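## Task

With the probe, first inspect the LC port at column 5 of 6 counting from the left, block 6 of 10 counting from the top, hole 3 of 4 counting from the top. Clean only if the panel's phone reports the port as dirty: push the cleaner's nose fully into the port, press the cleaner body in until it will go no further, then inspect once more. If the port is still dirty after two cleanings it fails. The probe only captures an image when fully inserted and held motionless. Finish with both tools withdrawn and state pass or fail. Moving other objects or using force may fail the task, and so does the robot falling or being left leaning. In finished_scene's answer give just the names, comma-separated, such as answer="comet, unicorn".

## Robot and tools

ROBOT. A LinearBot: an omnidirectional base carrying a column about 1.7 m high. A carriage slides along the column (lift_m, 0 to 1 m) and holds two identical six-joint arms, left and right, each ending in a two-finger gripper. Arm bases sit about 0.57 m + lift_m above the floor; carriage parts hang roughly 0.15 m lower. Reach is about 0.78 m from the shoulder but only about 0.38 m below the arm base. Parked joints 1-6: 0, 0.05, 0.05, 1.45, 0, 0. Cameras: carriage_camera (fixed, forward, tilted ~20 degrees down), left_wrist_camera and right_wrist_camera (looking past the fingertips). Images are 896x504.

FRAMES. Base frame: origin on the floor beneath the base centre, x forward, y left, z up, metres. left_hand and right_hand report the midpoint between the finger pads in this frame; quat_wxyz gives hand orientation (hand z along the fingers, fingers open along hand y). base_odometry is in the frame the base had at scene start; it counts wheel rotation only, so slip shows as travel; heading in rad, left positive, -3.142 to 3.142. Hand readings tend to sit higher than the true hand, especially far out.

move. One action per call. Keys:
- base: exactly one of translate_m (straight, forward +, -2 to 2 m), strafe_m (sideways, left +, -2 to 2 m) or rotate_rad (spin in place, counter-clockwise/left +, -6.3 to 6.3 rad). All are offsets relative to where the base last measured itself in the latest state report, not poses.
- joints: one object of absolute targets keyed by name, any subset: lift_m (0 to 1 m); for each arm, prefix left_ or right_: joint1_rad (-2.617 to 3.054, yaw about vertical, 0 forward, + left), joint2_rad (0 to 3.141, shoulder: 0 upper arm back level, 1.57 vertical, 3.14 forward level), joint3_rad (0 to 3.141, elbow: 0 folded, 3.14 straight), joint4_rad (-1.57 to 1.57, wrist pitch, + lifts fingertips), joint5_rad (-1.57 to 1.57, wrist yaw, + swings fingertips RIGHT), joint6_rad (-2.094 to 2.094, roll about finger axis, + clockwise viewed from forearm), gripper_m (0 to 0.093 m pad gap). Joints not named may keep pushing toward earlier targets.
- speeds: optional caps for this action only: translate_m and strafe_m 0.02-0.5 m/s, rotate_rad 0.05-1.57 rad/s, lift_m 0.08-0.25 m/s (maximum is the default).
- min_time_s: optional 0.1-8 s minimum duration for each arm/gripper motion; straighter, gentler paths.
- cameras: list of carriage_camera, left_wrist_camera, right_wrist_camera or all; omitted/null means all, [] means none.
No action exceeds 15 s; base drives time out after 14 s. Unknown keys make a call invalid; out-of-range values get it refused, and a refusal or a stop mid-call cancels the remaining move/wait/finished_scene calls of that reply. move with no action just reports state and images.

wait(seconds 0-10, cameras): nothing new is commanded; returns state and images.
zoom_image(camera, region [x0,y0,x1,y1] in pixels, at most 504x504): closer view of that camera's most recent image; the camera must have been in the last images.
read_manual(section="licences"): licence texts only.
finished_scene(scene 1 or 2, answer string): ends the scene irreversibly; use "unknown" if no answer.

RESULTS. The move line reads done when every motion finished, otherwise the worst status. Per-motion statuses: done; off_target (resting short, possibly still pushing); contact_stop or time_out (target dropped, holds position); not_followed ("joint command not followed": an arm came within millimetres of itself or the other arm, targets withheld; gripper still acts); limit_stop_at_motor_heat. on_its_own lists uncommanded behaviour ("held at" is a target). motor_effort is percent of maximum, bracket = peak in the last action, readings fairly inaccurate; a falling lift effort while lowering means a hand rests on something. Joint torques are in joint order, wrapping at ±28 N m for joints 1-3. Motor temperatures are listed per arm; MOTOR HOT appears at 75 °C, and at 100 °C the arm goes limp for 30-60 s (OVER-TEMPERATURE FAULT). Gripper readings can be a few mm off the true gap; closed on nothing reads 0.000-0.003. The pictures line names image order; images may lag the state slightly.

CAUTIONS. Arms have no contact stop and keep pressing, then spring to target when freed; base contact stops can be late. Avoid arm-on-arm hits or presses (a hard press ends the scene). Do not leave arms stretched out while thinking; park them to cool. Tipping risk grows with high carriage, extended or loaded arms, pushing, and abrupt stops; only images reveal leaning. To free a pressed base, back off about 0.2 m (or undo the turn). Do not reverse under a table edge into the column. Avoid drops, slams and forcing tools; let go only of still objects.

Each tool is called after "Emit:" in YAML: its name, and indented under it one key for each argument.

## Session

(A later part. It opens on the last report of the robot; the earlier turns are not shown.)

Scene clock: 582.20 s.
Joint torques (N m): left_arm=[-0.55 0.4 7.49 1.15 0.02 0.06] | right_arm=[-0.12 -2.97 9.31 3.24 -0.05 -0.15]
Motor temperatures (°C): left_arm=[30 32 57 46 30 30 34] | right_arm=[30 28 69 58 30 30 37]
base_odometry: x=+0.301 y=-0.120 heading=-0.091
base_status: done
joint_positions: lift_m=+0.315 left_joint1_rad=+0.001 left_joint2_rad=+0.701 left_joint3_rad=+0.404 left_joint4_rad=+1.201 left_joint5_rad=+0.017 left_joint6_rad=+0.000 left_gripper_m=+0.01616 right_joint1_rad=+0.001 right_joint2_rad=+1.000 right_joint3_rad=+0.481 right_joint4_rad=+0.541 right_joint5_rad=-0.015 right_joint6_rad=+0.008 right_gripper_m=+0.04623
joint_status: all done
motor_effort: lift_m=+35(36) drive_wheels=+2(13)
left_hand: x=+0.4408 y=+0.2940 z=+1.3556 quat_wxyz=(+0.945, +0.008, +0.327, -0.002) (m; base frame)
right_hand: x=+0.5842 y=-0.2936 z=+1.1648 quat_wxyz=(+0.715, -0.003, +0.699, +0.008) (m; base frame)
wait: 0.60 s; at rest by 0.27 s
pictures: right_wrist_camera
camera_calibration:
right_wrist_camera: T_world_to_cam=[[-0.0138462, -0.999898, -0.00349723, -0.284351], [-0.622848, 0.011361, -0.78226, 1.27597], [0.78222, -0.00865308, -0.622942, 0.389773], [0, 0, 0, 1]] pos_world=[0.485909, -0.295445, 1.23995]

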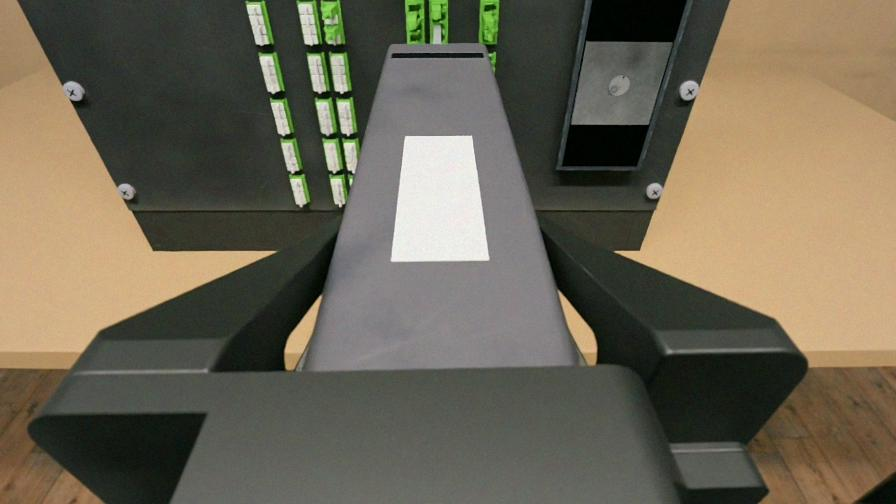

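Emit:
move:
  base: {"translate_m": 0.002}
  speeds: {"translate_m": 0.02}
  cameras: []

Emit:
wait:
  seconds: 0.6
  cameras: ["right_wrist_camera"]

Emit:
zoom_image:
  camera: "right_wrist_camera"
  region: [422, 2, 452, 32]

Scene clock: 586.07 s.
Joint torques (N m): left_arm=[-0.55 0.4 7.51 1.16 0.02 0.05] | right_arm=[-0.13 -3.07 9.24 3.23 -0.04 -0.13]
Motor temperatures (°C): left_arm=[30 32 57 46 30 30 34] | right_arm=[30 28 69 58 30 30 37]
move: done
base_odometry: x=+0.303 y=-0.120 heading=-0.091
base_status: done
joint_positions: lift_m=+0.315 left_joint1_rad=+0.001 left_joint2_rad=+0.701 left_joint3_rad=+0.404 left_joint4_rad=+1.201 left_joint5_rad=+0.017 left_joint6_rad=+0.000 left_gripper_m=+0.01616 right_joint1_rad=+0.001 right_joint2_rad=+1.002 right_joint3_rad=+0.481 right_joint4_rad=+0.541 right_joint5_rad=-0.015 right_joint6_rad=+0.008 right_gripper_m=+0.04623
joint_status: not commanded
motor_effort: lift_m=+36(37) drive_wheels=+3(12)
left_hand: x=+0.4406 y=+0.2940 z=+1.3557 quat_wxyz=(+0.945, +0.008, +0.327, -0.002) (m; base frame)
right_hand: x=+0.5845 y=-0.2936 z=+1.1643 quat_wxyz=(+0.714, -0.003, +0.700, +0.008) (m; base frame)
pictures: none
No camera images: "cameras" was empty.

Scene clock: 586.67 s.
Joint torques (N m): left_arm=[-0.55 0.47 7.53 1.16 0.02 0.05] | right_arm=[-0.08 -3.08 9.25 3.25 -0.04 -0.19]
Motor temperatures (°C): left_arm=[30 32 57 46 30 30 34] | right_arm=[30 28 69 58 30 30 37]
base_odometry: x=+0.303 y=-0.120 heading=-0.091
base_status: done
joint_positions: lift_m=+0.315 left_joint1_rad=+0.001 left_joint2_rad=+0.701 left_joint3_rad=+0.404 left_joint4_rad=+1.201 left_joint5_rad=+0.017 left_joint6_rad=+0.000 left_gripper_m=+0.01616 right_joint1_rad=+0.001 right_joint2_rad=+1.002 right_joint3_rad=+0.481 right_joint4_rad=+0.541 right_joint5_rad=-0.015 right_joint6_rad=+0.008 right_gripper_m=+0.04623
joint_status: not commanded
motor_effort: lift_m=+36(37) drive_wheels=+3(12)
left_hand: x=+0.4406 y=+0.2940 z=+1.3557 quat_wxyz=(+0.945, +0.008, +0.327, -0.002) (m; base frame)
right_hand: x=+0.5845 y=-0.2936 z=+1.1643 quat_wxyz=(+0.714, -0.003, +0.700, +0.008) (m; base frame)
wait: 0.60 s; at rest by 0.27 s
pictures: right_wrist_camera
camera_calibration:
right_wrist_camera: T_world_to_cam=[[-0.0138516, -0.999898, -0.00347548, -0.284372], [-0.624068, 0.0113608, -0.781287, 1.27531], [0.781247, -0.0086531, -0.624162, 0.391336], [0, 0, 0, 1]] pos_world=[0.486211, -0.295445, 1.23965]

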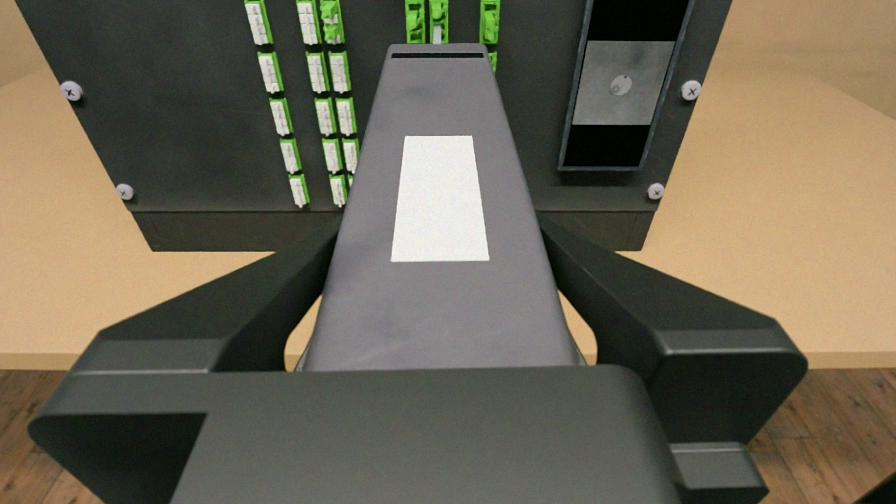

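Scaled by 16.800 from the camera's 896x504 image, which has a finer 1280x720 frame.

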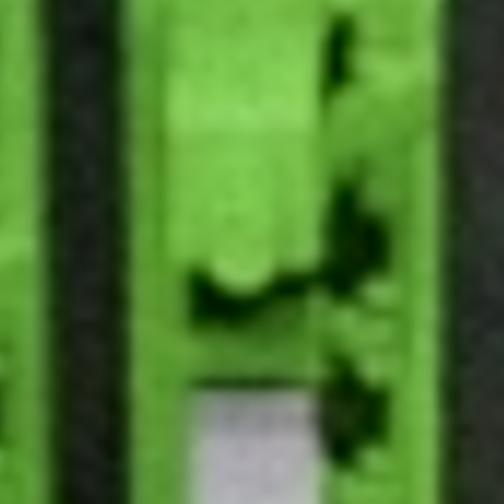

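Emit:
move:
  base: {"translate_m": 0.002}
  speeds: {"translate_m": 0.02}
  cameras: []

Emit:
wait:
  seconds: 0.6
  cameras: ["right_wrist_camera"]

Emit:
zoom_image:
  camera: "right_wrist_camera"
  region: [422, 2, 452, 32]

Scene clock: 590.83 s.
Joint torques (N m): left_arm=[-0.54 0.42 7.53 1.15 0.02 0.06] | right_arm=[-0.17 -3.08 9.31 3.21 -0.03 -0.15]
Motor temperatures (°C): left_arm=[30 32 57 45 30 30 34] | right_arm=[30 28 69 59 30 30 37]
move: done
base_odometry: x=+0.305 y=-0.120 heading=-0.091
base_status: done
joint_positions: lift_m=+0.315 left_joint1_rad=+0.001 left_joint2_rad=+0.701 left_joint3_rad=+0.404 left_joint4_rad=+1.201 left_joint5_rad=+0.017 left_joint6_rad=+0.000 left_gripper_m=+0.01616 right_joint1_rad=+0.001 right_joint2_rad=+1.002 right_joint3_rad=+0.481 right_joint4_rad=+0.541 right_joint5_rad=-0.015 right_joint6_rad=+0.008 right_gripper_m=+0.04623
joint_status: not commanded
motor_effort: lift_m=+36(36) drive_wheels=+2(13)
left_hand: x=+0.4405 y=+0.2940 z=+1.3558 quat_wxyz=(+0.945, +0.008, +0.327, -0.002) (m; base frame)
right_hand: x=+0.5845 y=-0.2936 z=+1.1642 quat_wxyz=(+0.714, -0.003, +0.700, +0.008) (m; base frame)
pictures: none
No camera images: "cameras" was empty.

Scene clock: 591.43 s.
Joint torques (N m): left_arm=[-0.53 0.46 7.53 1.16 0.02 0.06] | right_arm=[-0.14 -3.12 9.32 3.23 -0.03 -0.17]
Motor temperatures (°C): left_arm=[30 32 57 45 30 30 34] | right_arm=[30 28 69 59 30 30 37]
base_odometry: x=+0.305 y=-0.120 heading=-0.091
base_status: done
joint_positions: lift_m=+0.315 left_joint1_rad=+0.001 left_joint2_rad=+0.701 left_joint3_rad=+0.404 left_joint4_rad=+1.201 left_joint5_rad=+0.017 left_joint6_rad=+0.000 left_gripper_m=+0.01616 right_joint1_rad=+0.001 right_joint2_rad=+1.002 right_joint3_rad=+0.481 right_joint4_rad=+0.541 right_joint5_rad=-0.015 right_joint6_rad=+0.008 right_gripper_m=+0.04623
joint_status: not commanded
motor_effort: lift_m=+36(36) drive_wheels=+2(13)
left_hand: x=+0.4405 y=+0.2940 z=+1.3558 quat_wxyz=(+0.945, +0.008, +0.327, -0.002) (m; base frame)
right_hand: x=+0.5845 y=-0.2936 z=+1.1642 quat_wxyz=(+0.714, -0.003, +0.700, +0.008) (m; base frame)
wait: 0.60 s; at rest by 0.27 s
pictures: right_wrist_camera
camera_calibration:
right_wrist_camera: T_world_to_cam=[[-0.0138527, -0.999898, -0.00347032, -0.284378], [-0.624349, 0.0113606, -0.781063, 1.27509], [0.781022, -0.0086531, -0.624443, 0.39173], [0, 0, 0, 1]] pos_world=[0.486211, -0.295445, 1.23955]

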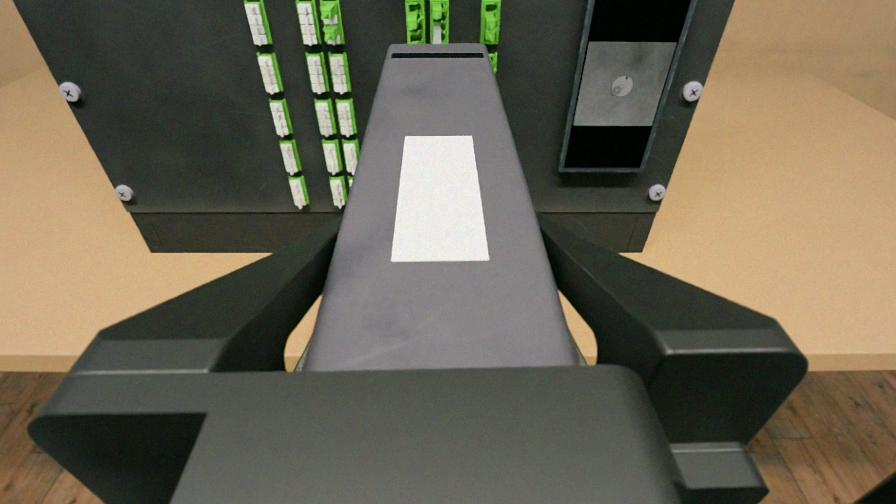

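Scaled by 16.800 from the camera's 896x504 image, which has a finer 1280x720 frame.

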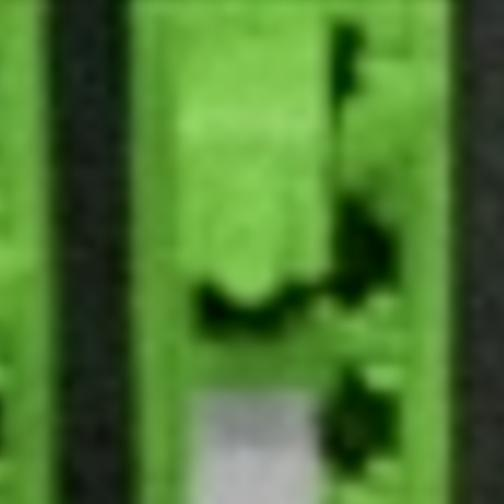

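Emit:
move:
  base: {"translate_m": 0.001}
  joints: {"right_joint5_rad": -0.012}
  speeds: {"translate_m": 0.02}
  cameras: []

Emit:
wait:
  seconds: 0.6
  cameras: ["right_wrist_camera"]

Emit:
zoom_image:
  camera: "right_wrist_camera"
  region: [422, 2, 452, 32]

Scene clock: 596.30 s.
Joint torques (N m): left_arm=[-0.55 0.47 7.6 1.16 0.02 0.05] | right_arm=[-0.13 -3.06 9.28 3.24 -0.01 -0.15]
Motor temperatures (°C): left_arm=[30 32 56 45 30 30 34] | right_arm=[30 29 69 59 30 30 37]
move: done
base_odometry: x=+0.306 y=-0.120 heading=-0.091
base_status: done
joint_positions: lift_m=+0.315 left_joint1_rad=+0.001 left_joint2_rad=+0.701 left_joint3_rad=+0.404 left_joint4_rad=+1.201 left_joint5_rad=+0.017 left_joint6_rad=+0.000 left_gripper_m=+0.01616 right_joint1_rad=+0.001 right_joint2_rad=+1.002 right_joint3_rad=+0.481 right_joint4_rad=+0.541 right_joint5_rad=-0.015 right_joint6_rad=+0.008 right_gripper_m=+0.04623
joint_status: all done
motor_effort: lift_m=+36(36) drive_wheels=-1(6)
left_hand: x=+0.4406 y=+0.2940 z=+1.3557 quat_wxyz=(+0.945, +0.008, +0.327, -0.002) (m; base frame)
right_hand: x=+0.5845 y=-0.2936 z=+1.1642 quat_wxyz=(+0.714, -0.003, +0.700, +0.008) (m; base frame)
pictures: none
No camera images: "cameras" was empty.

Scene clock: 596.90 s.
Joint torques (N m): left_arm=[-0.54 0.42 7.53 1.16 0.01 0.05] | right_arm=[-0.18 -3.22 9.31 3.22 0 -0.15]
Motor temperatures (°C): left_arm=[30 32 56 45 30 30 34] | right_arm=[30 29 69 59 30 30 37]
base_odometry: x=+0.306 y=-0.120 heading=-0.091
base_status: done
joint_positions: lift_m=+0.315 left_joint1_rad=+0.001 left_joint2_rad=+0.701 left_joint3_rad=+0.404 left_joint4_rad=+1.202 left_joint5_rad=+0.017 left_joint6_rad=+0.000 left_gripper_m=+0.01616 right_joint1_rad=+0.001 right_joint2_rad=+1.002 right_joint3_rad=+0.481 right_joint4_rad=+0.541 right_joint5_rad=-0.015 right_joint6_rad=+0.008 right_gripper_m=+0.04623
joint_status: all done
motor_effort: lift_m=+37(36) drive_wheels=-1(6)
left_hand: x=+0.4405 y=+0.2940 z=+1.3558 quat_wxyz=(+0.945, +0.008, +0.327, -0.002) (m; base frame)
right_hand: x=+0.5845 y=-0.2936 z=+1.1642 quat_wxyz=(+0.714, -0.003, +0.700, +0.008) (m; base frame)
wait: 0.60 s; at rest by 0.27 s
pictures: right_wrist_camera
camera_calibration:
right_wrist_camera: T_world_to_cam=[[-0.0138527, -0.999898, -0.00347032, -0.284378], [-0.624349, 0.0113606, -0.781063, 1.27509], [0.781022, -0.0086531, -0.624443, 0.39173], [0, 0, 0, 1]] pos_world=[0.486211, -0.295445, 1.23955]

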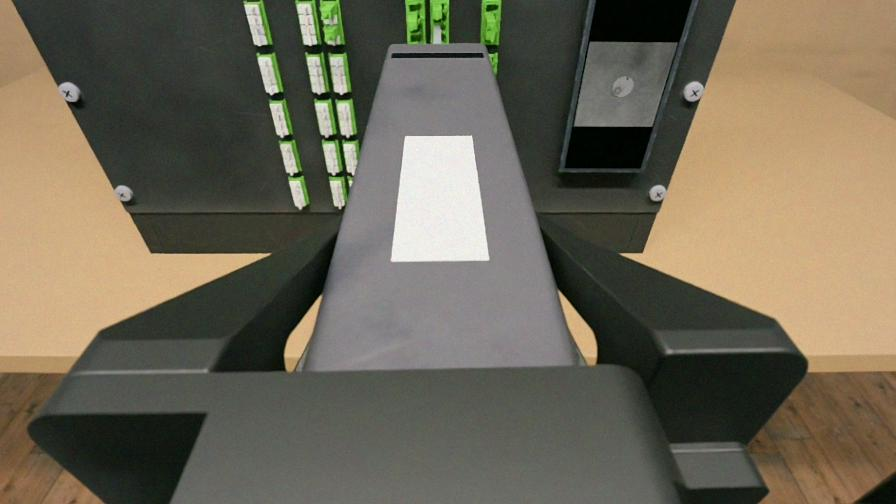

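Scaled by 16.800 from the camera's 896x504 image, which has a finer 1280x720 frame.

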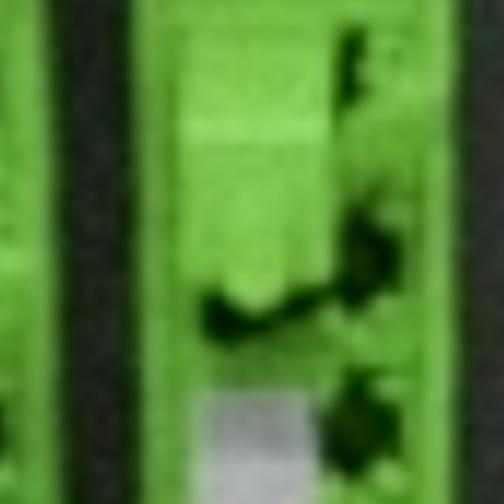

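Emit:
move:
  joints: {"right_joint5_rad": -0.008}
  cameras: []

Emit:
wait:
  seconds: 0.6
  cameras: ["right_wrist_camera"]

Emit:
zoom_image:
  camera: "right_wrist_camera"
  region: [422, 2, 452, 32]

Scene clock: 601.00 s.
Joint torques (N m): left_arm=[-0.55 0.43 7.51 1.16 0.02 0.05] | right_arm=[-0.06 -3.06 9.26 3.24 0.03 -0.14]
Motor temperatures (°C): left_arm=[30 32 56 45 30 30 34] | right_arm=[30 29 69 59 30 30 37]
move: done
base_odometry: x=+0.306 y=-0.120 heading=-0.091
base_status: not commanded
joint_positions: lift_m=+0.315 left_joint1_rad=+0.001 left_joint2_rad=+0.701 left_joint3_rad=+0.404 left_joint4_rad=+1.202 left_joint5_rad=+0.017 left_joint6_rad=+0.000 left_gripper_m=+0.01616 right_joint1_rad=+0.001 right_joint2_rad=+1.002 right_joint3_rad=+0.481 right_joint4_rad=+0.541 right_joint5_rad=-0.015 right_joint6_rad=+0.008 right_gripper_m=+0.04623
joint_status: all done
motor_effort: lift_m=+36(36) drive_wheels=-1(1)
left_hand: x=+0.4405 y=+0.2940 z=+1.3558 quat_wxyz=(+0.945, +0.008, +0.327, -0.002) (m; base frame)
right_hand: x=+0.5845 y=-0.2936 z=+1.1642 quat_wxyz=(+0.714, -0.003, +0.700, +0.008) (m; base frame)
pictures: none
No camera images: "cameras" was empty.

Scene clock: 601.60 s.
Joint torques (N m): left_arm=[-0.57 0.42 7.51 1.15 0.03 0.05] | right_arm=[-0.14 -3.06 9.32 3.23 0.04 -0.13]
Motor temperatures (°C): left_arm=[30 32 56 45 30 30 34] | right_arm=[30 29 69 59 30 30 37]
base_odometry: x=+0.306 y=-0.120 heading=-0.091
base_status: not commanded
joint_positions: lift_m=+0.315 left_joint1_rad=+0.001 left_joint2_rad=+0.701 left_joint3_rad=+0.404 left_joint4_rad=+1.202 left_joint5_rad=+0.017 left_joint6_rad=+0.000 left_gripper_m=+0.01616 right_joint1_rad=+0.001 right_joint2_rad=+1.002 right_joint3_rad=+0.481 right_joint4_rad=+0.541 right_joint5_rad=-0.015 right_joint6_rad=+0.008 right_gripper_m=+0.04623
joint_status: all done
motor_effort: lift_m=+36(36) drive_wheels=-1(1)
left_hand: x=+0.4405 y=+0.2940 z=+1.3558 quat_wxyz=(+0.945, +0.008, +0.327, -0.002) (m; base frame)
right_hand: x=+0.5845 y=-0.2936 z=+1.1642 quat_wxyz=(+0.714, -0.003, +0.700, +0.008) (m; base frame)
wait: 0.60 s; at rest by 0.27 s
pictures: right_wrist_camera
camera_calibration:
right_wrist_camera: T_world_to_cam=[[-0.0138527, -0.999898, -0.00347032, -0.284378], [-0.624349, 0.0113606, -0.781063, 1.27509], [0.781022, -0.0086531, -0.624443, 0.39173], [0, 0, 0, 1]] pos_world=[0.486211, -0.295445, 1.23955]

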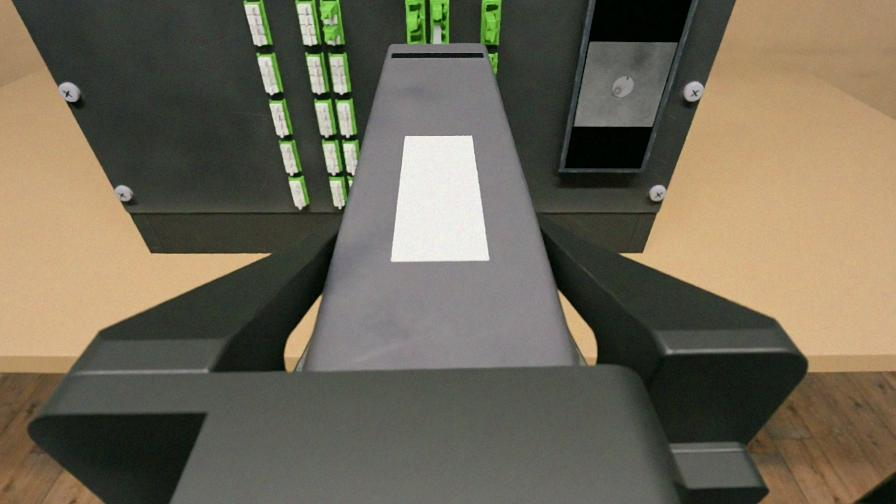

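Scaled by 16.800 from the camera's 896x504 image, which has a finer 1280x720 frame.

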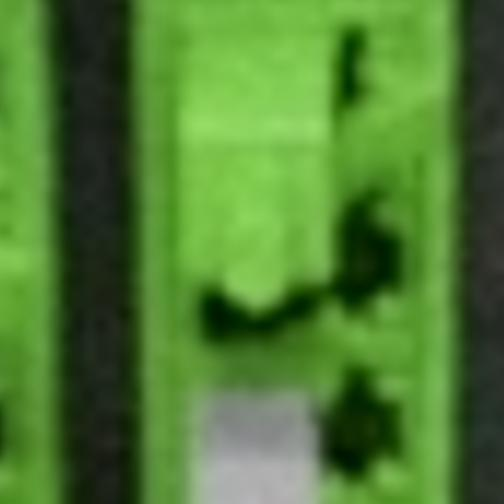

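Emit:
move:
  base: {"translate_m": 0.001}
  joints: {"right_joint5_rad": -0.004}
  speeds: {"translate_m": 0.02}
  cameras: []

Emit:
wait:
  seconds: 0.6
  cameras: ["right_wrist_camera"]

Emit:
zoom_image:
  camera: "right_wrist_camera"
  region: [422, 2, 452, 32]

Scene clock: 606.33 s.
Joint torques (N m): left_arm=[-0.57 0.46 7.56 1.15 0.02 0.05] | right_arm=[-0.21 -3.21 9.26 3.25 0.06 -0.16]
Motor temperatures (°C): left_arm=[30 32 56 44 30 30 34] | right_arm=[30 29 69 60 30 30 37]
move: done
base_odometry: x=+0.307 y=-0.120 heading=-0.091
base_status: done
joint_positions: lift_m=+0.315 left_joint1_rad=+0.001 left_joint2_rad=+0.701 left_joint3_rad=+0.404 left_joint4_rad=+1.202 left_joint5_rad=+0.017 left_joint6_rad=+0.000 left_gripper_m=+0.01616 right_joint1_rad=+0.001 right_joint2_rad=+1.002 right_joint3_rad=+0.481 right_joint4_rad=+0.541 right_joint5_rad=-0.012 right_joint6_rad=+0.008 right_gripper_m=+0.04623
joint_status: all done
motor_effort: lift_m=+36(36) drive_wheels=+0(8)
left_hand: x=+0.4405 y=+0.2940 z=+1.3558 quat_wxyz=(+0.945, +0.008, +0.327, -0.002) (m; base frame)
right_hand: x=+0.5845 y=-0.2940 z=+1.1642 quat_wxyz=(+0.714, -0.002, +0.700, +0.008) (m; base frame)
pictures: none
No camera images: "cameras" was empty.

Scene clock: 606.93 s.
Joint torques (N m): left_arm=[-0.55 0.46 7.51 1.15 0.02 0.05] | right_arm=[-0.25 -3.19 9.22 3.23 0.06 -0.18]
Motor temperatures (°C): left_arm=[30 32 56 44 30 30 34] | right_arm=[30 29 69 60 30 30 37]
base_odometry: x=+0.307 y=-0.120 heading=-0.091
base_status: done
joint_positions: lift_m=+0.315 left_joint1_rad=+0.001 left_joint2_rad=+0.701 left_joint3_rad=+0.404 left_joint4_rad=+1.202 left_joint5_rad=+0.017 left_joint6_rad=+0.000 left_gripper_m=+0.01616 right_joint1_rad=+0.001 right_joint2_rad=+1.002 right_joint3_rad=+0.481 right_joint4_rad=+0.541 right_joint5_rad=-0.012 right_joint6_rad=+0.008 right_gripper_m=+0.04623
joint_status: all done
motor_effort: lift_m=+36(36) drive_wheels=+0(8)
left_hand: x=+0.4405 y=+0.2940 z=+1.3558 quat_wxyz=(+0.945, +0.008, +0.327, -0.002) (m; base frame)
right_hand: x=+0.5845 y=-0.2940 z=+1.1642 quat_wxyz=(+0.714, -0.002, +0.700, +0.008) (m; base frame)
wait: 0.60 s; at rest by 0.27 s
pictures: right_wrist_camera
camera_calibration:
right_wrist_camera: T_world_to_cam=[[-0.0161937, -0.999863, -0.00355898, -0.28332], [-0.62432, 0.0128916, -0.781063, 1.27553], [0.781001, -0.0104264, -0.624443, 0.391213], [0, 0, 0, 1]] pos_world=[0.486212, -0.295646, 1.23955]

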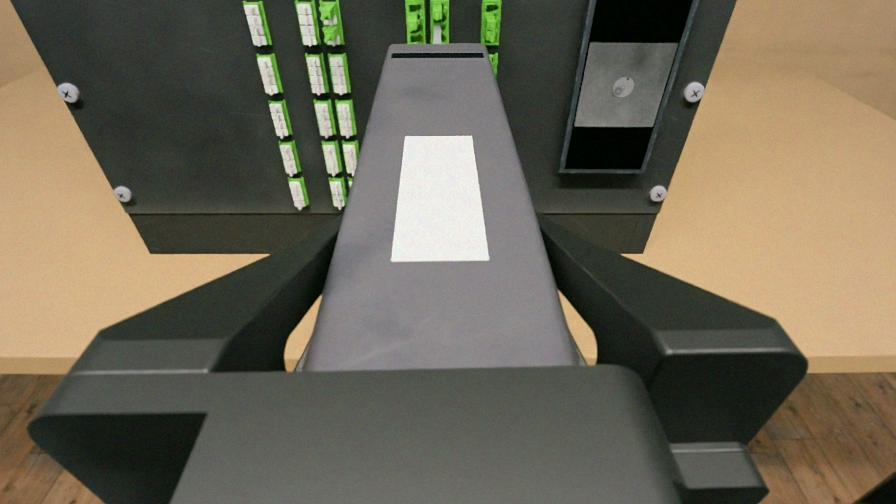

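Scaled by 16.800 from the camera's 896x504 image, which has a finer 1280x720 frame.

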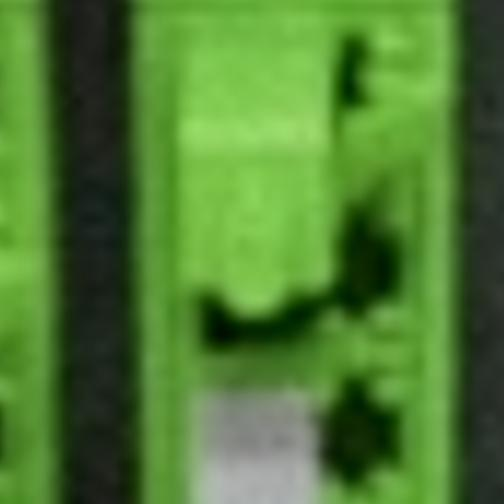

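Emit:
move:
  joints: {"lift_m": 0.3138}
  cameras: []

Emit:
wait:
  seconds: 0.6
  cameras: ["right_wrist_camera"]

Emit:
zoom_image:
  camera: "right_wrist_camera"
  region: [422, 2, 452, 32]

Scene clock: 611.30 s.
Joint torques (N m): left_arm=[-0.55 0.44 7.54 1.17 0.02 0.06] | right_arm=[-0.1 -2.97 9.22 3.23 0.07 -0.15]
Motor temperatures (°C): left_arm=[29 32 56 44 30 30 34] | right_arm=[30 29 69 60 30 30 37]
move: done
base_odometry: x=+0.307 y=-0.120 heading=-0.091
base_status: not commanded
joint_positions: lift_m=+0.314 left_joint1_rad=+0.001 left_joint2_rad=+0.701 left_joint3_rad=+0.404 left_joint4_rad=+1.202 left_joint5_rad=+0.017 left_joint6_rad=+0.000 left_gripper_m=+0.01616 right_joint1_rad=+0.001 right_joint2_rad=+1.002 right_joint3_rad=+0.483 right_joint4_rad=+0.541 right_joint5_rad=-0.012 right_joint6_rad=+0.008 right_gripper_m=+0.04623
joint_status: all done
motor_effort: lift_m=+35(36) drive_wheels=+0(0)
left_hand: x=+0.4406 y=+0.2940 z=+1.3548 quat_wxyz=(+0.945, +0.008, +0.327, -0.002) (m; base frame)
right_hand: x=+0.5845 y=-0.2941 z=+1.1639 quat_wxyz=(+0.715, -0.002, +0.699, +0.007) (m; base frame)
pictures: none
No camera images: "cameras" was empty.

Scene clock: 611.90 s.
Joint torques (N m): left_arm=[-0.55 0.46 7.54 1.16 0.02 0.06] | right_arm=[-0.12 -3.07 9.25 3.23 0.05 -0.19]
Motor temperatures (°C): left_arm=[29 32 56 44 30 30 34] | right_arm=[30 29 69 60 30 30 37]
base_odometry: x=+0.307 y=-0.120 heading=-0.091
base_status: not commanded
joint_positions: lift_m=+0.314 left_joint1_rad=+0.001 left_joint2_rad=+0.701 left_joint3_rad=+0.404 left_joint4_rad=+1.202 left_joint5_rad=+0.017 left_joint6_rad=+0.000 left_gripper_m=+0.01616 right_joint1_rad=+0.001 right_joint2_rad=+1.002 right_joint3_rad=+0.483 right_joint4_rad=+0.541 right_joint5_rad=-0.012 right_joint6_rad=+0.008 right_gripper_m=+0.04623
joint_status: all done
motor_effort: lift_m=+35(36) drive_wheels=+0(0)
left_hand: x=+0.4406 y=+0.2940 z=+1.3548 quat_wxyz=(+0.945, +0.008, +0.327, -0.002) (m; base frame)
right_hand: x=+0.5845 y=-0.2941 z=+1.1639 quat_wxyz=(+0.715, -0.002, +0.699, +0.007) (m; base frame)
wait: 0.60 s; at rest by 0.27 s
pictures: right_wrist_camera
camera_calibration:
right_wrist_camera: T_world_to_cam=[[-0.0165493, -0.999857, -0.003553, -0.283155], [-0.623424, 0.0130967, -0.781774, 1.27572], [0.781709, -0.0107228, -0.623551, 0.389428], [0, 0, 0, 1]] pos_world=[0.486211, -0.295646, 1.23915]

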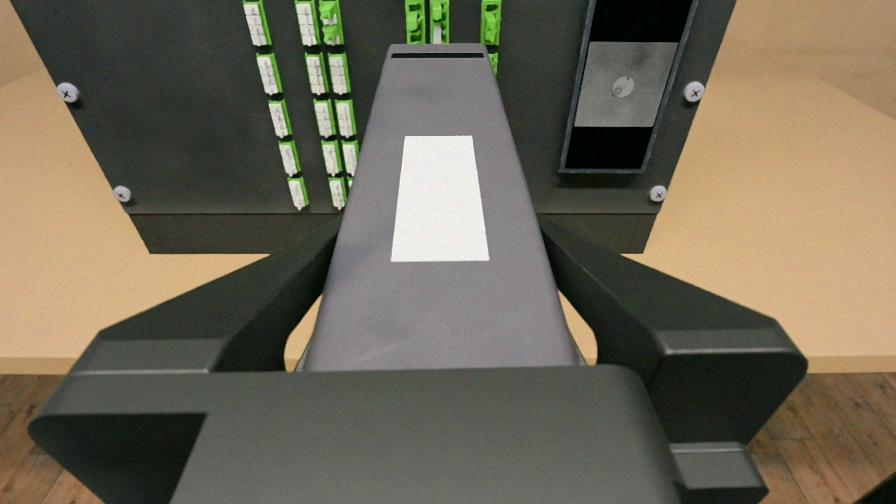

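Scaled by 16.800 from the camera's 896x504 image, which has a finer 1280x720 frame.

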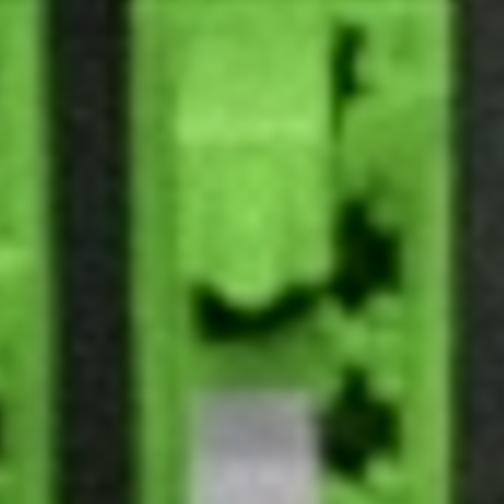

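Emit:
move:
  base: {"translate_m": 0.002}
  joints: {"lift_m": 0.3134}
  speeds: {"translate_m": 0.02}
  cameras: []

Emit:
wait:
  seconds: 0.6
  cameras: ["right_wrist_camera"]

Emit:
zoom_image:
  camera: "right_wrist_camera"
  region: [422, 2, 452, 32]

Scene clock: 616.57 s.
Joint torques (N m): left_arm=[-0.54 0.5 7.5 1.15 0.01 0.06] | right_arm=[-0.09 -3.17 9.29 3.25 0.04 -0.17]
Motor temperatures (°C): left_arm=[29 32 55 44 30 30 34] | right_arm=[30 29 68 61 30 30 37]
move: done
base_odometry: x=+0.309 y=-0.120 heading=-0.091
base_status: done
joint_positions: lift_m=+0.314 left_joint1_rad=+0.001 left_joint2_rad=+0.701 left_joint3_rad=+0.404 left_joint4_rad=+1.201 left_joint5_rad=+0.017 left_joint6_rad=+0.000 left_gripper_m=+0.01616 right_joint1_rad=+0.001 right_joint2_rad=+1.002 right_joint3_rad=+0.483 right_joint4_rad=+0.540 right_joint5_rad=-0.012 right_joint6_rad=+0.008 right_gripper_m=+0.04623
joint_status: all done
motor_effort: lift_m=+34(35) drive_wheels=+2(10)
left_hand: x=+0.4407 y=+0.2940 z=+1.3544 quat_wxyz=(+0.945, +0.008, +0.327, -0.002) (m; base frame)
right_hand: x=+0.5845 y=-0.2941 z=+1.1634 quat_wxyz=(+0.714, -0.002, +0.700, +0.007) (m; base frame)
pictures: none
No camera images: "cameras" was empty.

Scene clock: 617.17 s.
Joint torques (N m): left_arm=[-0.54 0.5 7.56 1.15 0.02 0.05] | right_arm=[-0.14 -3.1 9.32 3.21 0.05 -0.12]
Motor temperatures (°C): left_arm=[29 32 55 44 30 30 34] | right_arm=[30 29 68 61 30 30 37]
base_odometry: x=+0.309 y=-0.120 heading=-0.091
base_status: done
joint_positions: lift_m=+0.314 left_joint1_rad=+0.001 left_joint2_rad=+0.701 left_joint3_rad=+0.404 left_joint4_rad=+1.201 left_joint5_rad=+0.017 left_joint6_rad=+0.000 left_gripper_m=+0.01616 right_joint1_rad=+0.001 right_joint2_rad=+1.002 right_joint3_rad=+0.483 right_joint4_rad=+0.540 right_joint5_rad=-0.012 right_joint6_rad=+0.008 right_gripper_m=+0.04623
joint_status: all done
motor_effort: lift_m=+34(35) drive_wheels=+2(10)
left_hand: x=+0.4407 y=+0.2940 z=+1.3544 quat_wxyz=(+0.945, +0.008, +0.327, -0.002) (m; base frame)
right_hand: x=+0.5845 y=-0.2941 z=+1.1634 quat_wxyz=(+0.714, -0.002, +0.700, +0.007) (m; base frame)
wait: 0.60 s; at rest by 0.27 s
pictures: right_wrist_camera
camera_calibration:
right_wrist_camera: T_world_to_cam=[[-0.0169104, -0.999851, -0.0035229, -0.283014], [-0.6237, 0.0133024, -0.781551, 1.27539], [0.781481, -0.0110191, -0.623832, 0.389471], [0, 0, 0, 1]] pos_world=[0.486312, -0.295646, 1.23875]

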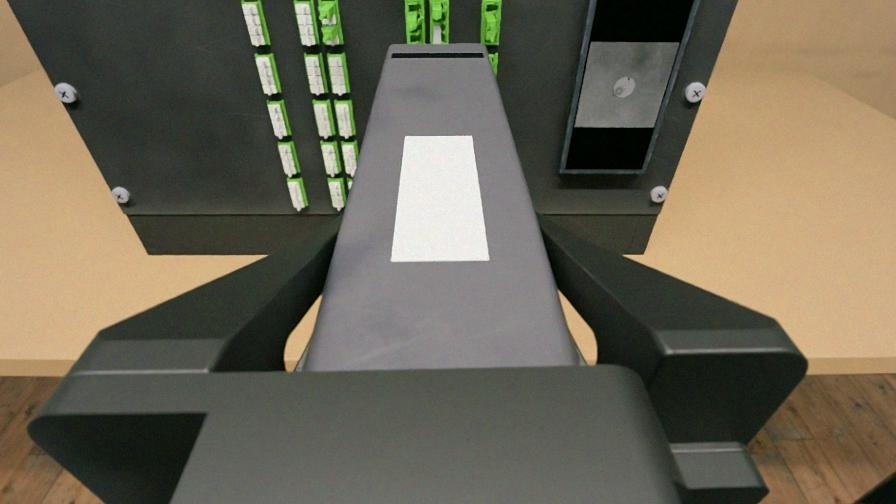

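Scaled by 16.800 from the camera's 896x504 image, which has a finer 1280x720 frame.

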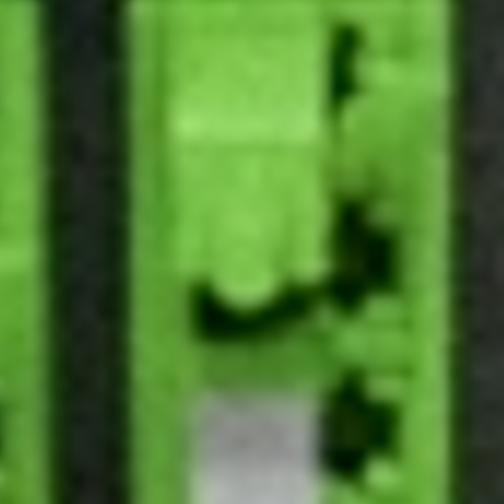

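Emit:
move:
  base: {"translate_m": 0.002}
  joints: {"lift_m": 0.3131}
  speeds: {"translate_m": 0.02}
  cameras: []

Emit:
wait:
  seconds: 0.6
  cameras: ["right_wrist_camera"]

Emit:
zoom_image:
  camera: "right_wrist_camera"
  region: [422, 2, 452, 32]

Scene clock: 620.10 s.
Joint torques (N m): left_arm=[-0.55 0.5 7.51 1.18 0.02 0.05] | right_arm=[-0.23 -3.06 9.22 3.23 0.05 -0.15]
Motor temperatures (°C): left_arm=[29 32 55 44 30 30 34] | right_arm=[30 29 68 61 30 30 37]
move: done
base_odometry: x=+0.311 y=-0.121 heading=-0.091
base_status: done
joint_positions: lift_m=+0.313 left_joint1_rad=+0.001 left_joint2_rad=+0.701 left_joint3_rad=+0.404 left_joint4_rad=+1.201 left_joint5_rad=+0.017 left_joint6_rad=+0.000 left_gripper_m=+0.01616 right_joint1_rad=+0.001 right_joint2_rad=+1.002 right_joint3_rad=+0.483 right_joint4_rad=+0.541 right_joint5_rad=-0.012 right_joint6_rad=+0.008 right_gripper_m=+0.04623
joint_status: all done
motor_effort: lift_m=+35(35) drive_wheels=+2(11)
left_hand: x=+0.4405 y=+0.2940 z=+1.3541 quat_wxyz=(+0.945, +0.008, +0.327, -0.002) (m; base frame)
right_hand: x=+0.5845 y=-0.2941 z=+1.1633 quat_wxyz=(+0.715, -0.002, +0.699, +0.007) (m; base frame)
pictures: none
No camera images: "cameras" was empty.

Scene clock: 620.70 s.
Joint torques (N m): left_arm=[-0.53 0.46 7.58 1.16 0.01 0.06] | right_arm=[-0.16 -3.02 9.31 3.22 0.06 -0.14]
Motor temperatures (°C): left_arm=[29 32 55 44 30 30 34] | right_arm=[30 29 68 61 30 30 37]
base_odometry: x=+0.311 y=-0.121 heading=-0.091
base_status: done
joint_positions: lift_m=+0.313 left_joint1_rad=+0.001 left_joint2_rad=+0.701 left_joint3_rad=+0.404 left_joint4_rad=+1.201 left_joint5_rad=+0.017 left_joint6_rad=+0.000 left_gripper_m=+0.01616 right_joint1_rad=+0.001 right_joint2_rad=+1.002 right_joint3_rad=+0.483 right_joint4_rad=+0.541 right_joint5_rad=-0.012 right_joint6_rad=+0.008 right_gripper_m=+0.04623
joint_status: all done
motor_effort: lift_m=+34(35) drive_wheels=+2(11)
left_hand: x=+0.4405 y=+0.2940 z=+1.3541 quat_wxyz=(+0.945, +0.008, +0.327, -0.002) (m; base frame)
right_hand: x=+0.5845 y=-0.2941 z=+1.1633 quat_wxyz=(+0.715, -0.002, +0.699, +0.007) (m; base frame)
wait: 0.60 s; at rest by 0.27 s
pictures: right_wrist_camera
camera_calibration:
right_wrist_camera: T_world_to_cam=[[-0.0169079, -0.999851, -0.00353485, -0.283003], [-0.623137, 0.0133022, -0.781999, 1.27545], [0.78193, -0.0110193, -0.623269, 0.38851], [0, 0, 0, 1]] pos_world=[0.486211, -0.295646, 1.23855]

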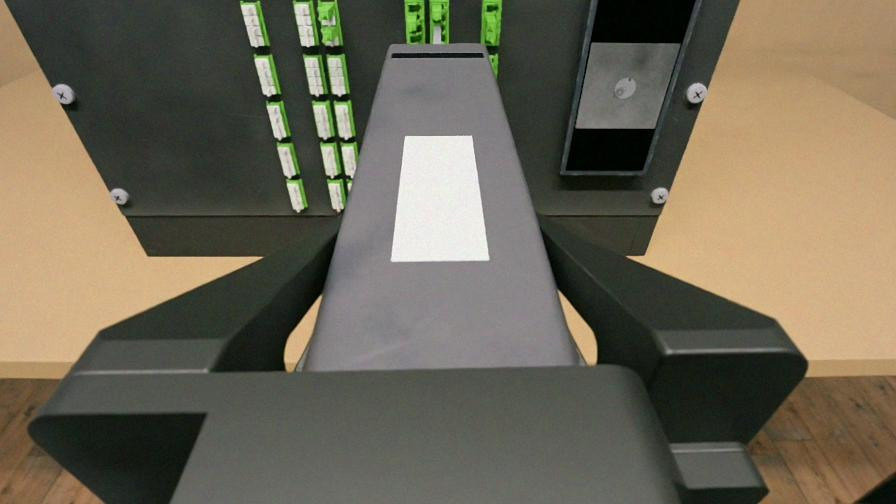

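Scaled by 16.800 from the camera's 896x504 image, which has a finer 1280x720 frame.

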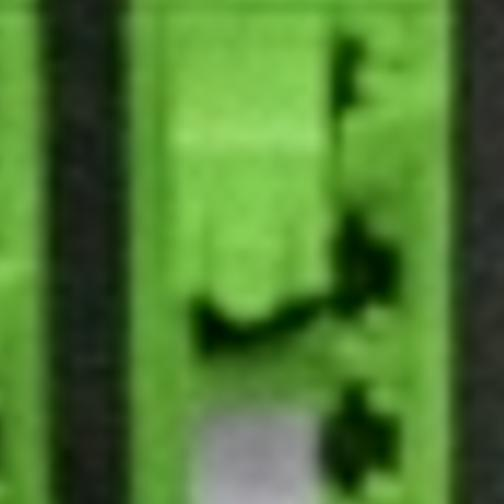

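Emit:
move:
  base: {"translate_m": 0.003}
  joints: {"lift_m": 0.3130}
  speeds: {"translate_m": 0.02}
  cameras: []

Emit:
wait:
  seconds: 0.6
  cameras: ["right_wrist_camera"]

Emit:
zoom_image:
  camera: "right_wrist_camera"
  region: [422, 2, 452, 32]

Emit:
zoom_image:
  camera: "right_wrist_camera"
  region: [575, 15, 705, 145]

Scene clock: 625.33 s.
Joint torques (N m): left_arm=[-0.54 0.62 7.54 1.17 0.02 0.05] | right_arm=[-0.09 -3.07 9.25 3.22 0.03 -0.15]
Motor temperatures (°C): left_arm=[29 32 55 43 30 30 34] | right_arm=[30 29 67 61 30 30 37]
move: done
base_odometry: x=+0.313 y=-0.121 heading=-0.090
base_status: done
joint_positions: lift_m=+0.313 left_joint1_rad=+0.001 left_joint2_rad=+0.700 left_joint3_rad=+0.404 left_joint4_rad=+1.201 left_joint5_rad=+0.017 left_joint6_rad=+0.000 left_gripper_m=+0.01616 right_joint1_rad=+0.001 right_joint2_rad=+1.002 right_joint3_rad=+0.483 right_joint4_rad=+0.541 right_joint5_rad=-0.012 right_joint6_rad=+0.008 right_gripper_m=+0.04623
joint_status: all done
motor_effort: lift_m=+34(35) drive_wheels=+2(12)
left_hand: x=+0.4404 y=+0.2940 z=+1.3541 quat_wxyz=(+0.945, +0.008, +0.327, -0.002) (m; base frame)
right_hand: x=+0.5845 y=-0.2941 z=+1.1632 quat_wxyz=(+0.715, -0.002, +0.699, +0.007) (m; base frame)
pictures: none
No camera images: "cameras" was empty.

Scene clock: 625.93 s.
Joint torques (N m): left_arm=[-0.54 0.57 7.56 1.15 0.03 0.06] | right_arm=[-0.05 -3.19 9.26 3.21 0.05 -0.18]
Motor temperatures (°C): left_arm=[29 32 55 43 30 30 34] | right_arm=[30 29 67 61 30 30 37]
base_odometry: x=+0.314 y=-0.121 heading=-0.090
base_status: done
joint_positions: lift_m=+0.313 left_joint1_rad=+0.001 left_joint2_rad=+0.700 left_joint3_rad=+0.404 left_joint4_rad=+1.201 left_joint5_rad=+0.017 left_joint6_rad=+0.000 left_gripper_m=+0.01616 right_joint1_rad=+0.001 right_joint2_rad=+1.002 right_joint3_rad=+0.483 right_joint4_rad=+0.541 right_joint5_rad=-0.012 right_joint6_rad=+0.008 right_gripper_m=+0.04623
joint_status: all done
motor_effort: lift_m=+34(35) drive_wheels=+2(12)
left_hand: x=+0.4404 y=+0.2940 z=+1.3541 quat_wxyz=(+0.945, +0.008, +0.327, -0.002) (m; base frame)
right_hand: x=+0.5845 y=-0.2941 z=+1.1632 quat_wxyz=(+0.715, -0.002, +0.699, +0.007) (m; base frame)
wait: 0.60 s; at rest by 0.27 s
pictures: right_wrist_camera
camera_calibration:
right_wrist_camera: T_world_to_cam=[[-0.0169079, -0.999851, -0.00353485, -0.283004], [-0.623137, 0.0133022, -0.781999, 1.27538], [0.78193, -0.0110193, -0.623269, 0.388448], [0, 0, 0, 1]] pos_world=[0.486211, -0.295646, 1.23845]

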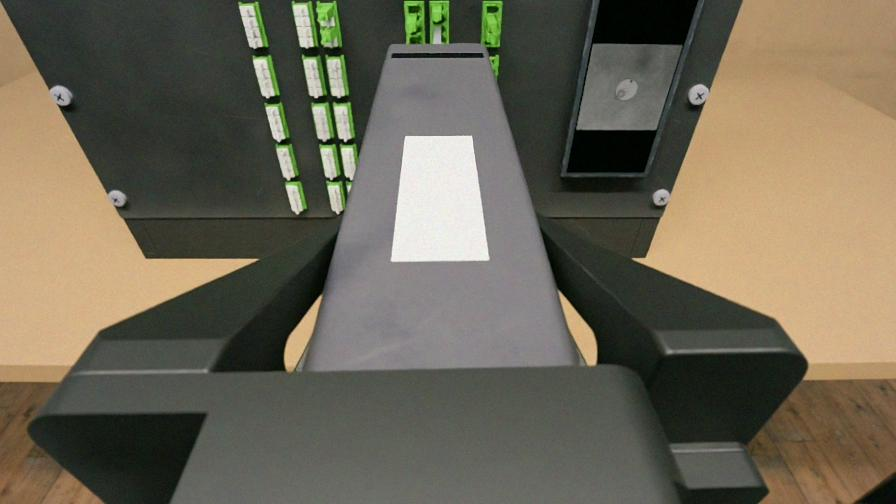

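Scaled by 16.800 from the camera's 896x504 image, which has a finer 1280x720 frame.

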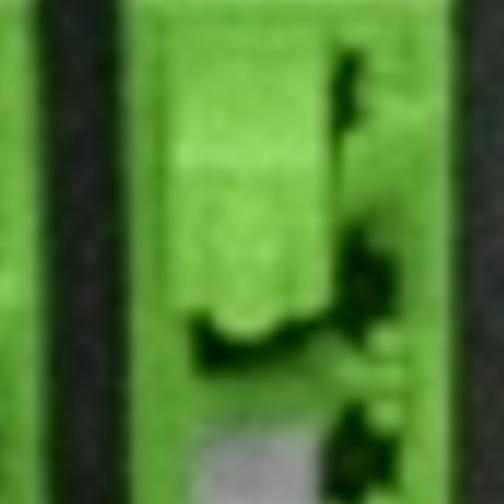

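Scaled by 3.877 from the camera's 896x504 image, which has a finer 1280x720 frame.

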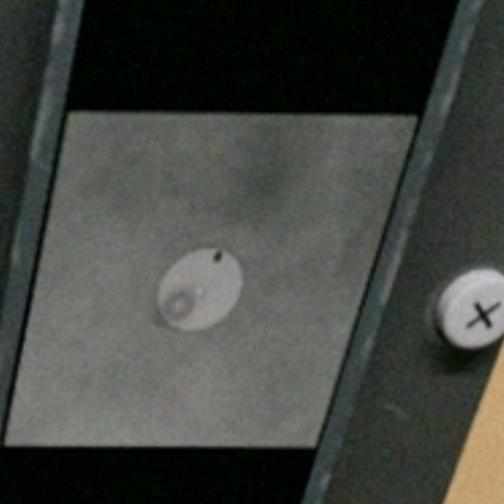

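Emit:
move:
  base: {"translate_m": 0.002}
  speeds: {"translate_m": 0.02}
  cameras: []

Emit:
wait:
  seconds: 1.5
  cameras: ["right_wrist_camera"]

Emit:
zoom_image:
  camera: "right_wrist_camera"
  region: [608, 68, 658, 118]

Emit:
move:
  base: {"translate_m": 0.001}
  speeds: {"translate_m": 0.02}
  cameras: []

Emit:
wait:
  seconds: 1.5
  cameras: ["right_wrist_camera"]

Emit:
zoom_image:
  camera: "right_wrist_camera"
  region: [608, 68, 658, 118]

Scene clock: 631.23 s.
Joint torques (N m): left_arm=[-0.53 0.53 7.6 1.14 0.02 0.06] | right_arm=[-0.12 -3.14 9.28 3.24 0.04 -0.17]
Motor temperatures (°C): left_arm=[29 32 55 43 30 30 34] | right_arm=[30 29 67 62 30 30 37]
move: done
base_odometry: x=+0.315 y=-0.121 heading=-0.090
base_status: done
joint_positions: lift_m=+0.313 left_joint1_rad=+0.001 left_joint2_rad=+0.700 left_joint3_rad=+0.404 left_joint4_rad=+1.201 left_joint5_rad=+0.017 left_joint6_rad=+0.000 left_gripper_m=+0.01616 right_joint1_rad=+0.001 right_joint2_rad=+1.002 right_joint3_rad=+0.483 right_joint4_rad=+0.541 right_joint5_rad=-0.012 right_joint6_rad=+0.008 right_gripper_m=+0.04623
joint_status: not commanded
motor_effort: lift_m=+34(35) drive_wheels=+2(12)
left_hand: x=+0.4404 y=+0.2940 z=+1.3541 quat_wxyz=(+0.945, +0.008, +0.327, -0.002) (m; base frame)
right_hand: x=+0.5845 y=-0.2941 z=+1.1632 quat_wxyz=(+0.715, -0.002, +0.699, +0.007) (m; base frame)
pictures: none
No camera images: "cameras" was empty.

Scene clock: 632.73 s.
Joint torques (N m): left_arm=[-0.55 0.54 7.56 1.16 0.02 0.06] | right_arm=[-0.1 -3.04 9.21 3.23 0.07 -0.13]
Motor temperatures (°C): left_arm=[29 32 55 43 30 30 34] | right_arm=[30 29 67 62 30 30 37]
base_odometry: x=+0.315 y=-0.121 heading=-0.090
base_status: done
joint_positions: lift_m=+0.313 left_joint1_rad=+0.001 left_joint2_rad=+0.700 left_joint3_rad=+0.404 left_joint4_rad=+1.201 left_joint5_rad=+0.017 left_joint6_rad=+0.000 left_gripper_m=+0.01616 right_joint1_rad=+0.001 right_joint2_rad=+1.002 right_joint3_rad=+0.483 right_joint4_rad=+0.541 right_joint5_rad=-0.012 right_joint6_rad=+0.008 right_gripper_m=+0.04623
joint_status: not commanded
motor_effort: lift_m=+34(35) drive_wheels=+2(12)
left_hand: x=+0.4404 y=+0.2940 z=+1.3541 quat_wxyz=(+0.945, +0.008, +0.327, -0.002) (m; base frame)
right_hand: x=+0.5845 y=-0.2941 z=+1.1632 quat_wxyz=(+0.715, -0.002, +0.699, +0.007) (m; base frame)
wait: 1.50 s; at rest by 0.27 s
pictures: right_wrist_camera
camera_calibration:
right_wrist_camera: T_world_to_cam=[[-0.0169079, -0.999851, -0.00353485, -0.283004], [-0.623137, 0.0133022, -0.781999, 1.27538], [0.78193, -0.0110193, -0.623269, 0.388448], [0, 0, 0, 1]] pos_world=[0.486211, -0.295646, 1.23845]

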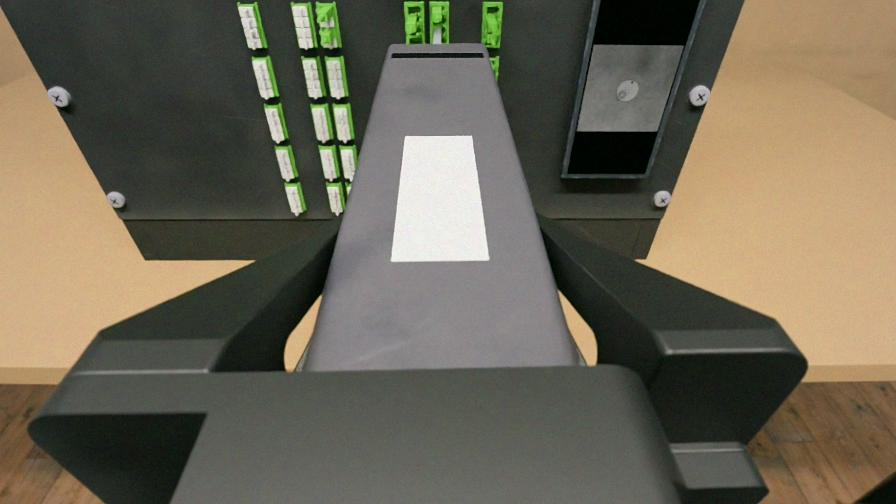

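Scaled by 10.080 from the camera's 896x504 image, which has a finer 1280x720 frame.

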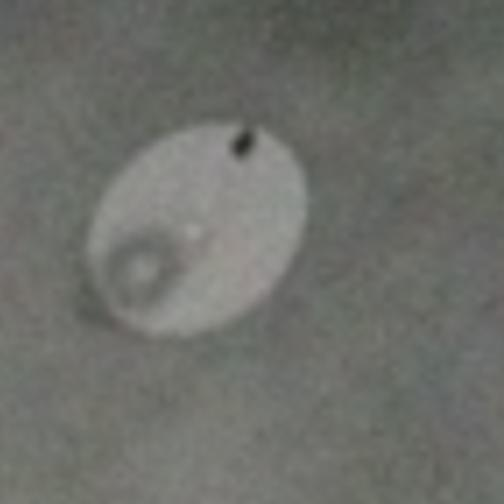

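Scene clock: 633.20 s.
Joint torques (N m): left_arm=[-0.53 0.61 7.57 1.15 0.02 0.05] | right_arm=[-0.18 -3.14 9.32 3.21 0.06 -0.16]
Motor temperatures (°C): left_arm=[29 32 55 43 30 30 34] | right_arm=[30 29 67 62 30 30 37]
move: done
base_odometry: x=+0.316 y=-0.121 heading=-0.090
base_status: done
joint_positions: lift_m=+0.313 left_joint1_rad=+0.001 left_joint2_rad=+0.701 left_joint3_rad=+0.404 left_joint4_rad=+1.201 left_joint5_rad=+0.017 left_joint6_rad=+0.000 left_gripper_m=+0.01616 right_joint1_rad=+0.001 right_joint2_rad=+1.002 right_joint3_rad=+0.483 right_joint4_rad=+0.541 right_joint5_rad=-0.012 right_joint6_rad=+0.008 right_gripper_m=+0.04623
joint_status: not commanded
motor_effort: lift_m=+34(35) drive_wheels=+1(8)
left_hand: x=+0.4407 y=+0.2940 z=+1.3540 quat_wxyz=(+0.945, +0.008, +0.327, -0.002) (m; base frame)
right_hand: x=+0.5845 y=-0.2941 z=+1.1632 quat_wxyz=(+0.715, -0.002, +0.699, +0.007) (m; base frame)
pictures: none
No camera images: "cameras" was empty.

Scene clock: 634.70 s.
Joint torques (N m): left_arm=[-0.57 0.5 7.56 1.15 0.02 0.06] | right_arm=[-0.18 -3.06 9.17 3.21 0.03 -0.16]
Motor temperatures (°C): left_arm=[29 32 55 43 30 30 34] | right_arm=[30 29 67 62 30 30 37]
base_odometry: x=+0.316 y=-0.121 heading=-0.090
base_status: done
joint_positions: lift_m=+0.313 left_joint1_rad=+0.001 left_joint2_rad=+0.701 left_joint3_rad=+0.404 left_joint4_rad=+1.202 left_joint5_rad=+0.017 left_joint6_rad=+0.000 left_gripper_m=+0.01616 right_joint1_rad=+0.001 right_joint2_rad=+1.002 right_joint3_rad=+0.483 right_joint4_rad=+0.541 right_joint5_rad=-0.012 right_joint6_rad=+0.008 right_gripper_m=+0.04623
joint_status: not commanded
motor_effort: lift_m=+34(35) drive_wheels=+1(8)
left_hand: x=+0.4406 y=+0.2940 z=+1.3540 quat_wxyz=(+0.945, +0.008, +0.327, -0.002) (m; base frame)
right_hand: x=+0.5845 y=-0.2941 z=+1.1632 quat_wxyz=(+0.715, -0.002, +0.699, +0.007) (m; base frame)
wait: 1.50 s; at rest by 0.27 s
pictures: right_wrist_camera
camera_calibration:
right_wrist_camera: T_world_to_cam=[[-0.0169079, -0.999851, -0.00353485, -0.283004], [-0.623137, 0.0133022, -0.781999, 1.27538], [0.78193, -0.0110193, -0.623269, 0.388448], [0, 0, 0, 1]] pos_world=[0.486211, -0.295646, 1.23845]

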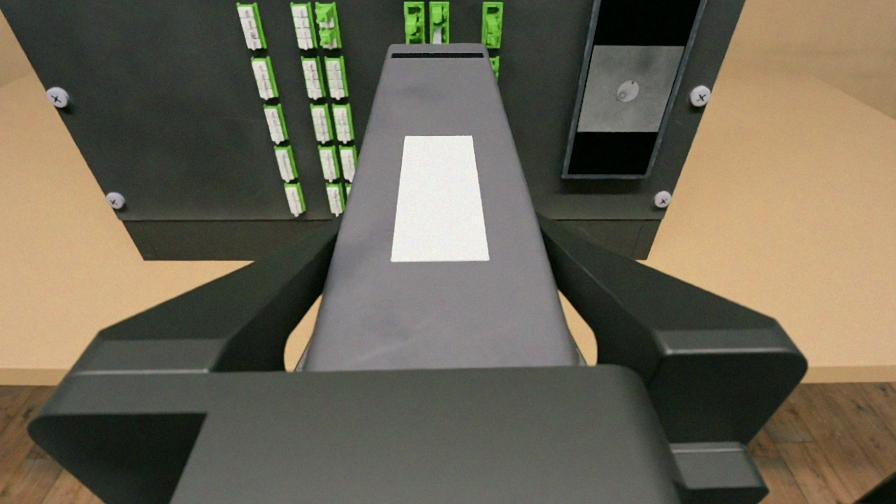

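Scaled by 10.080 from the camera's 896x504 image, which has a finer 1280x720 frame.

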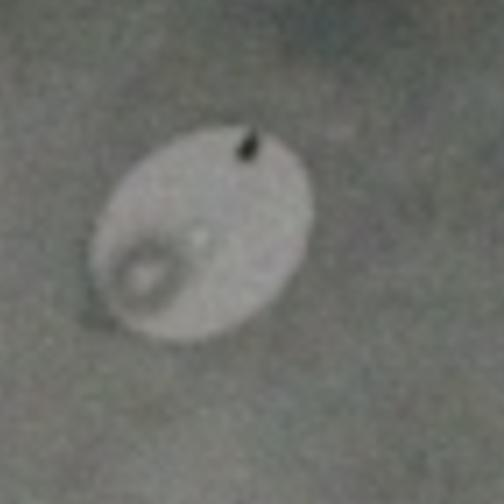

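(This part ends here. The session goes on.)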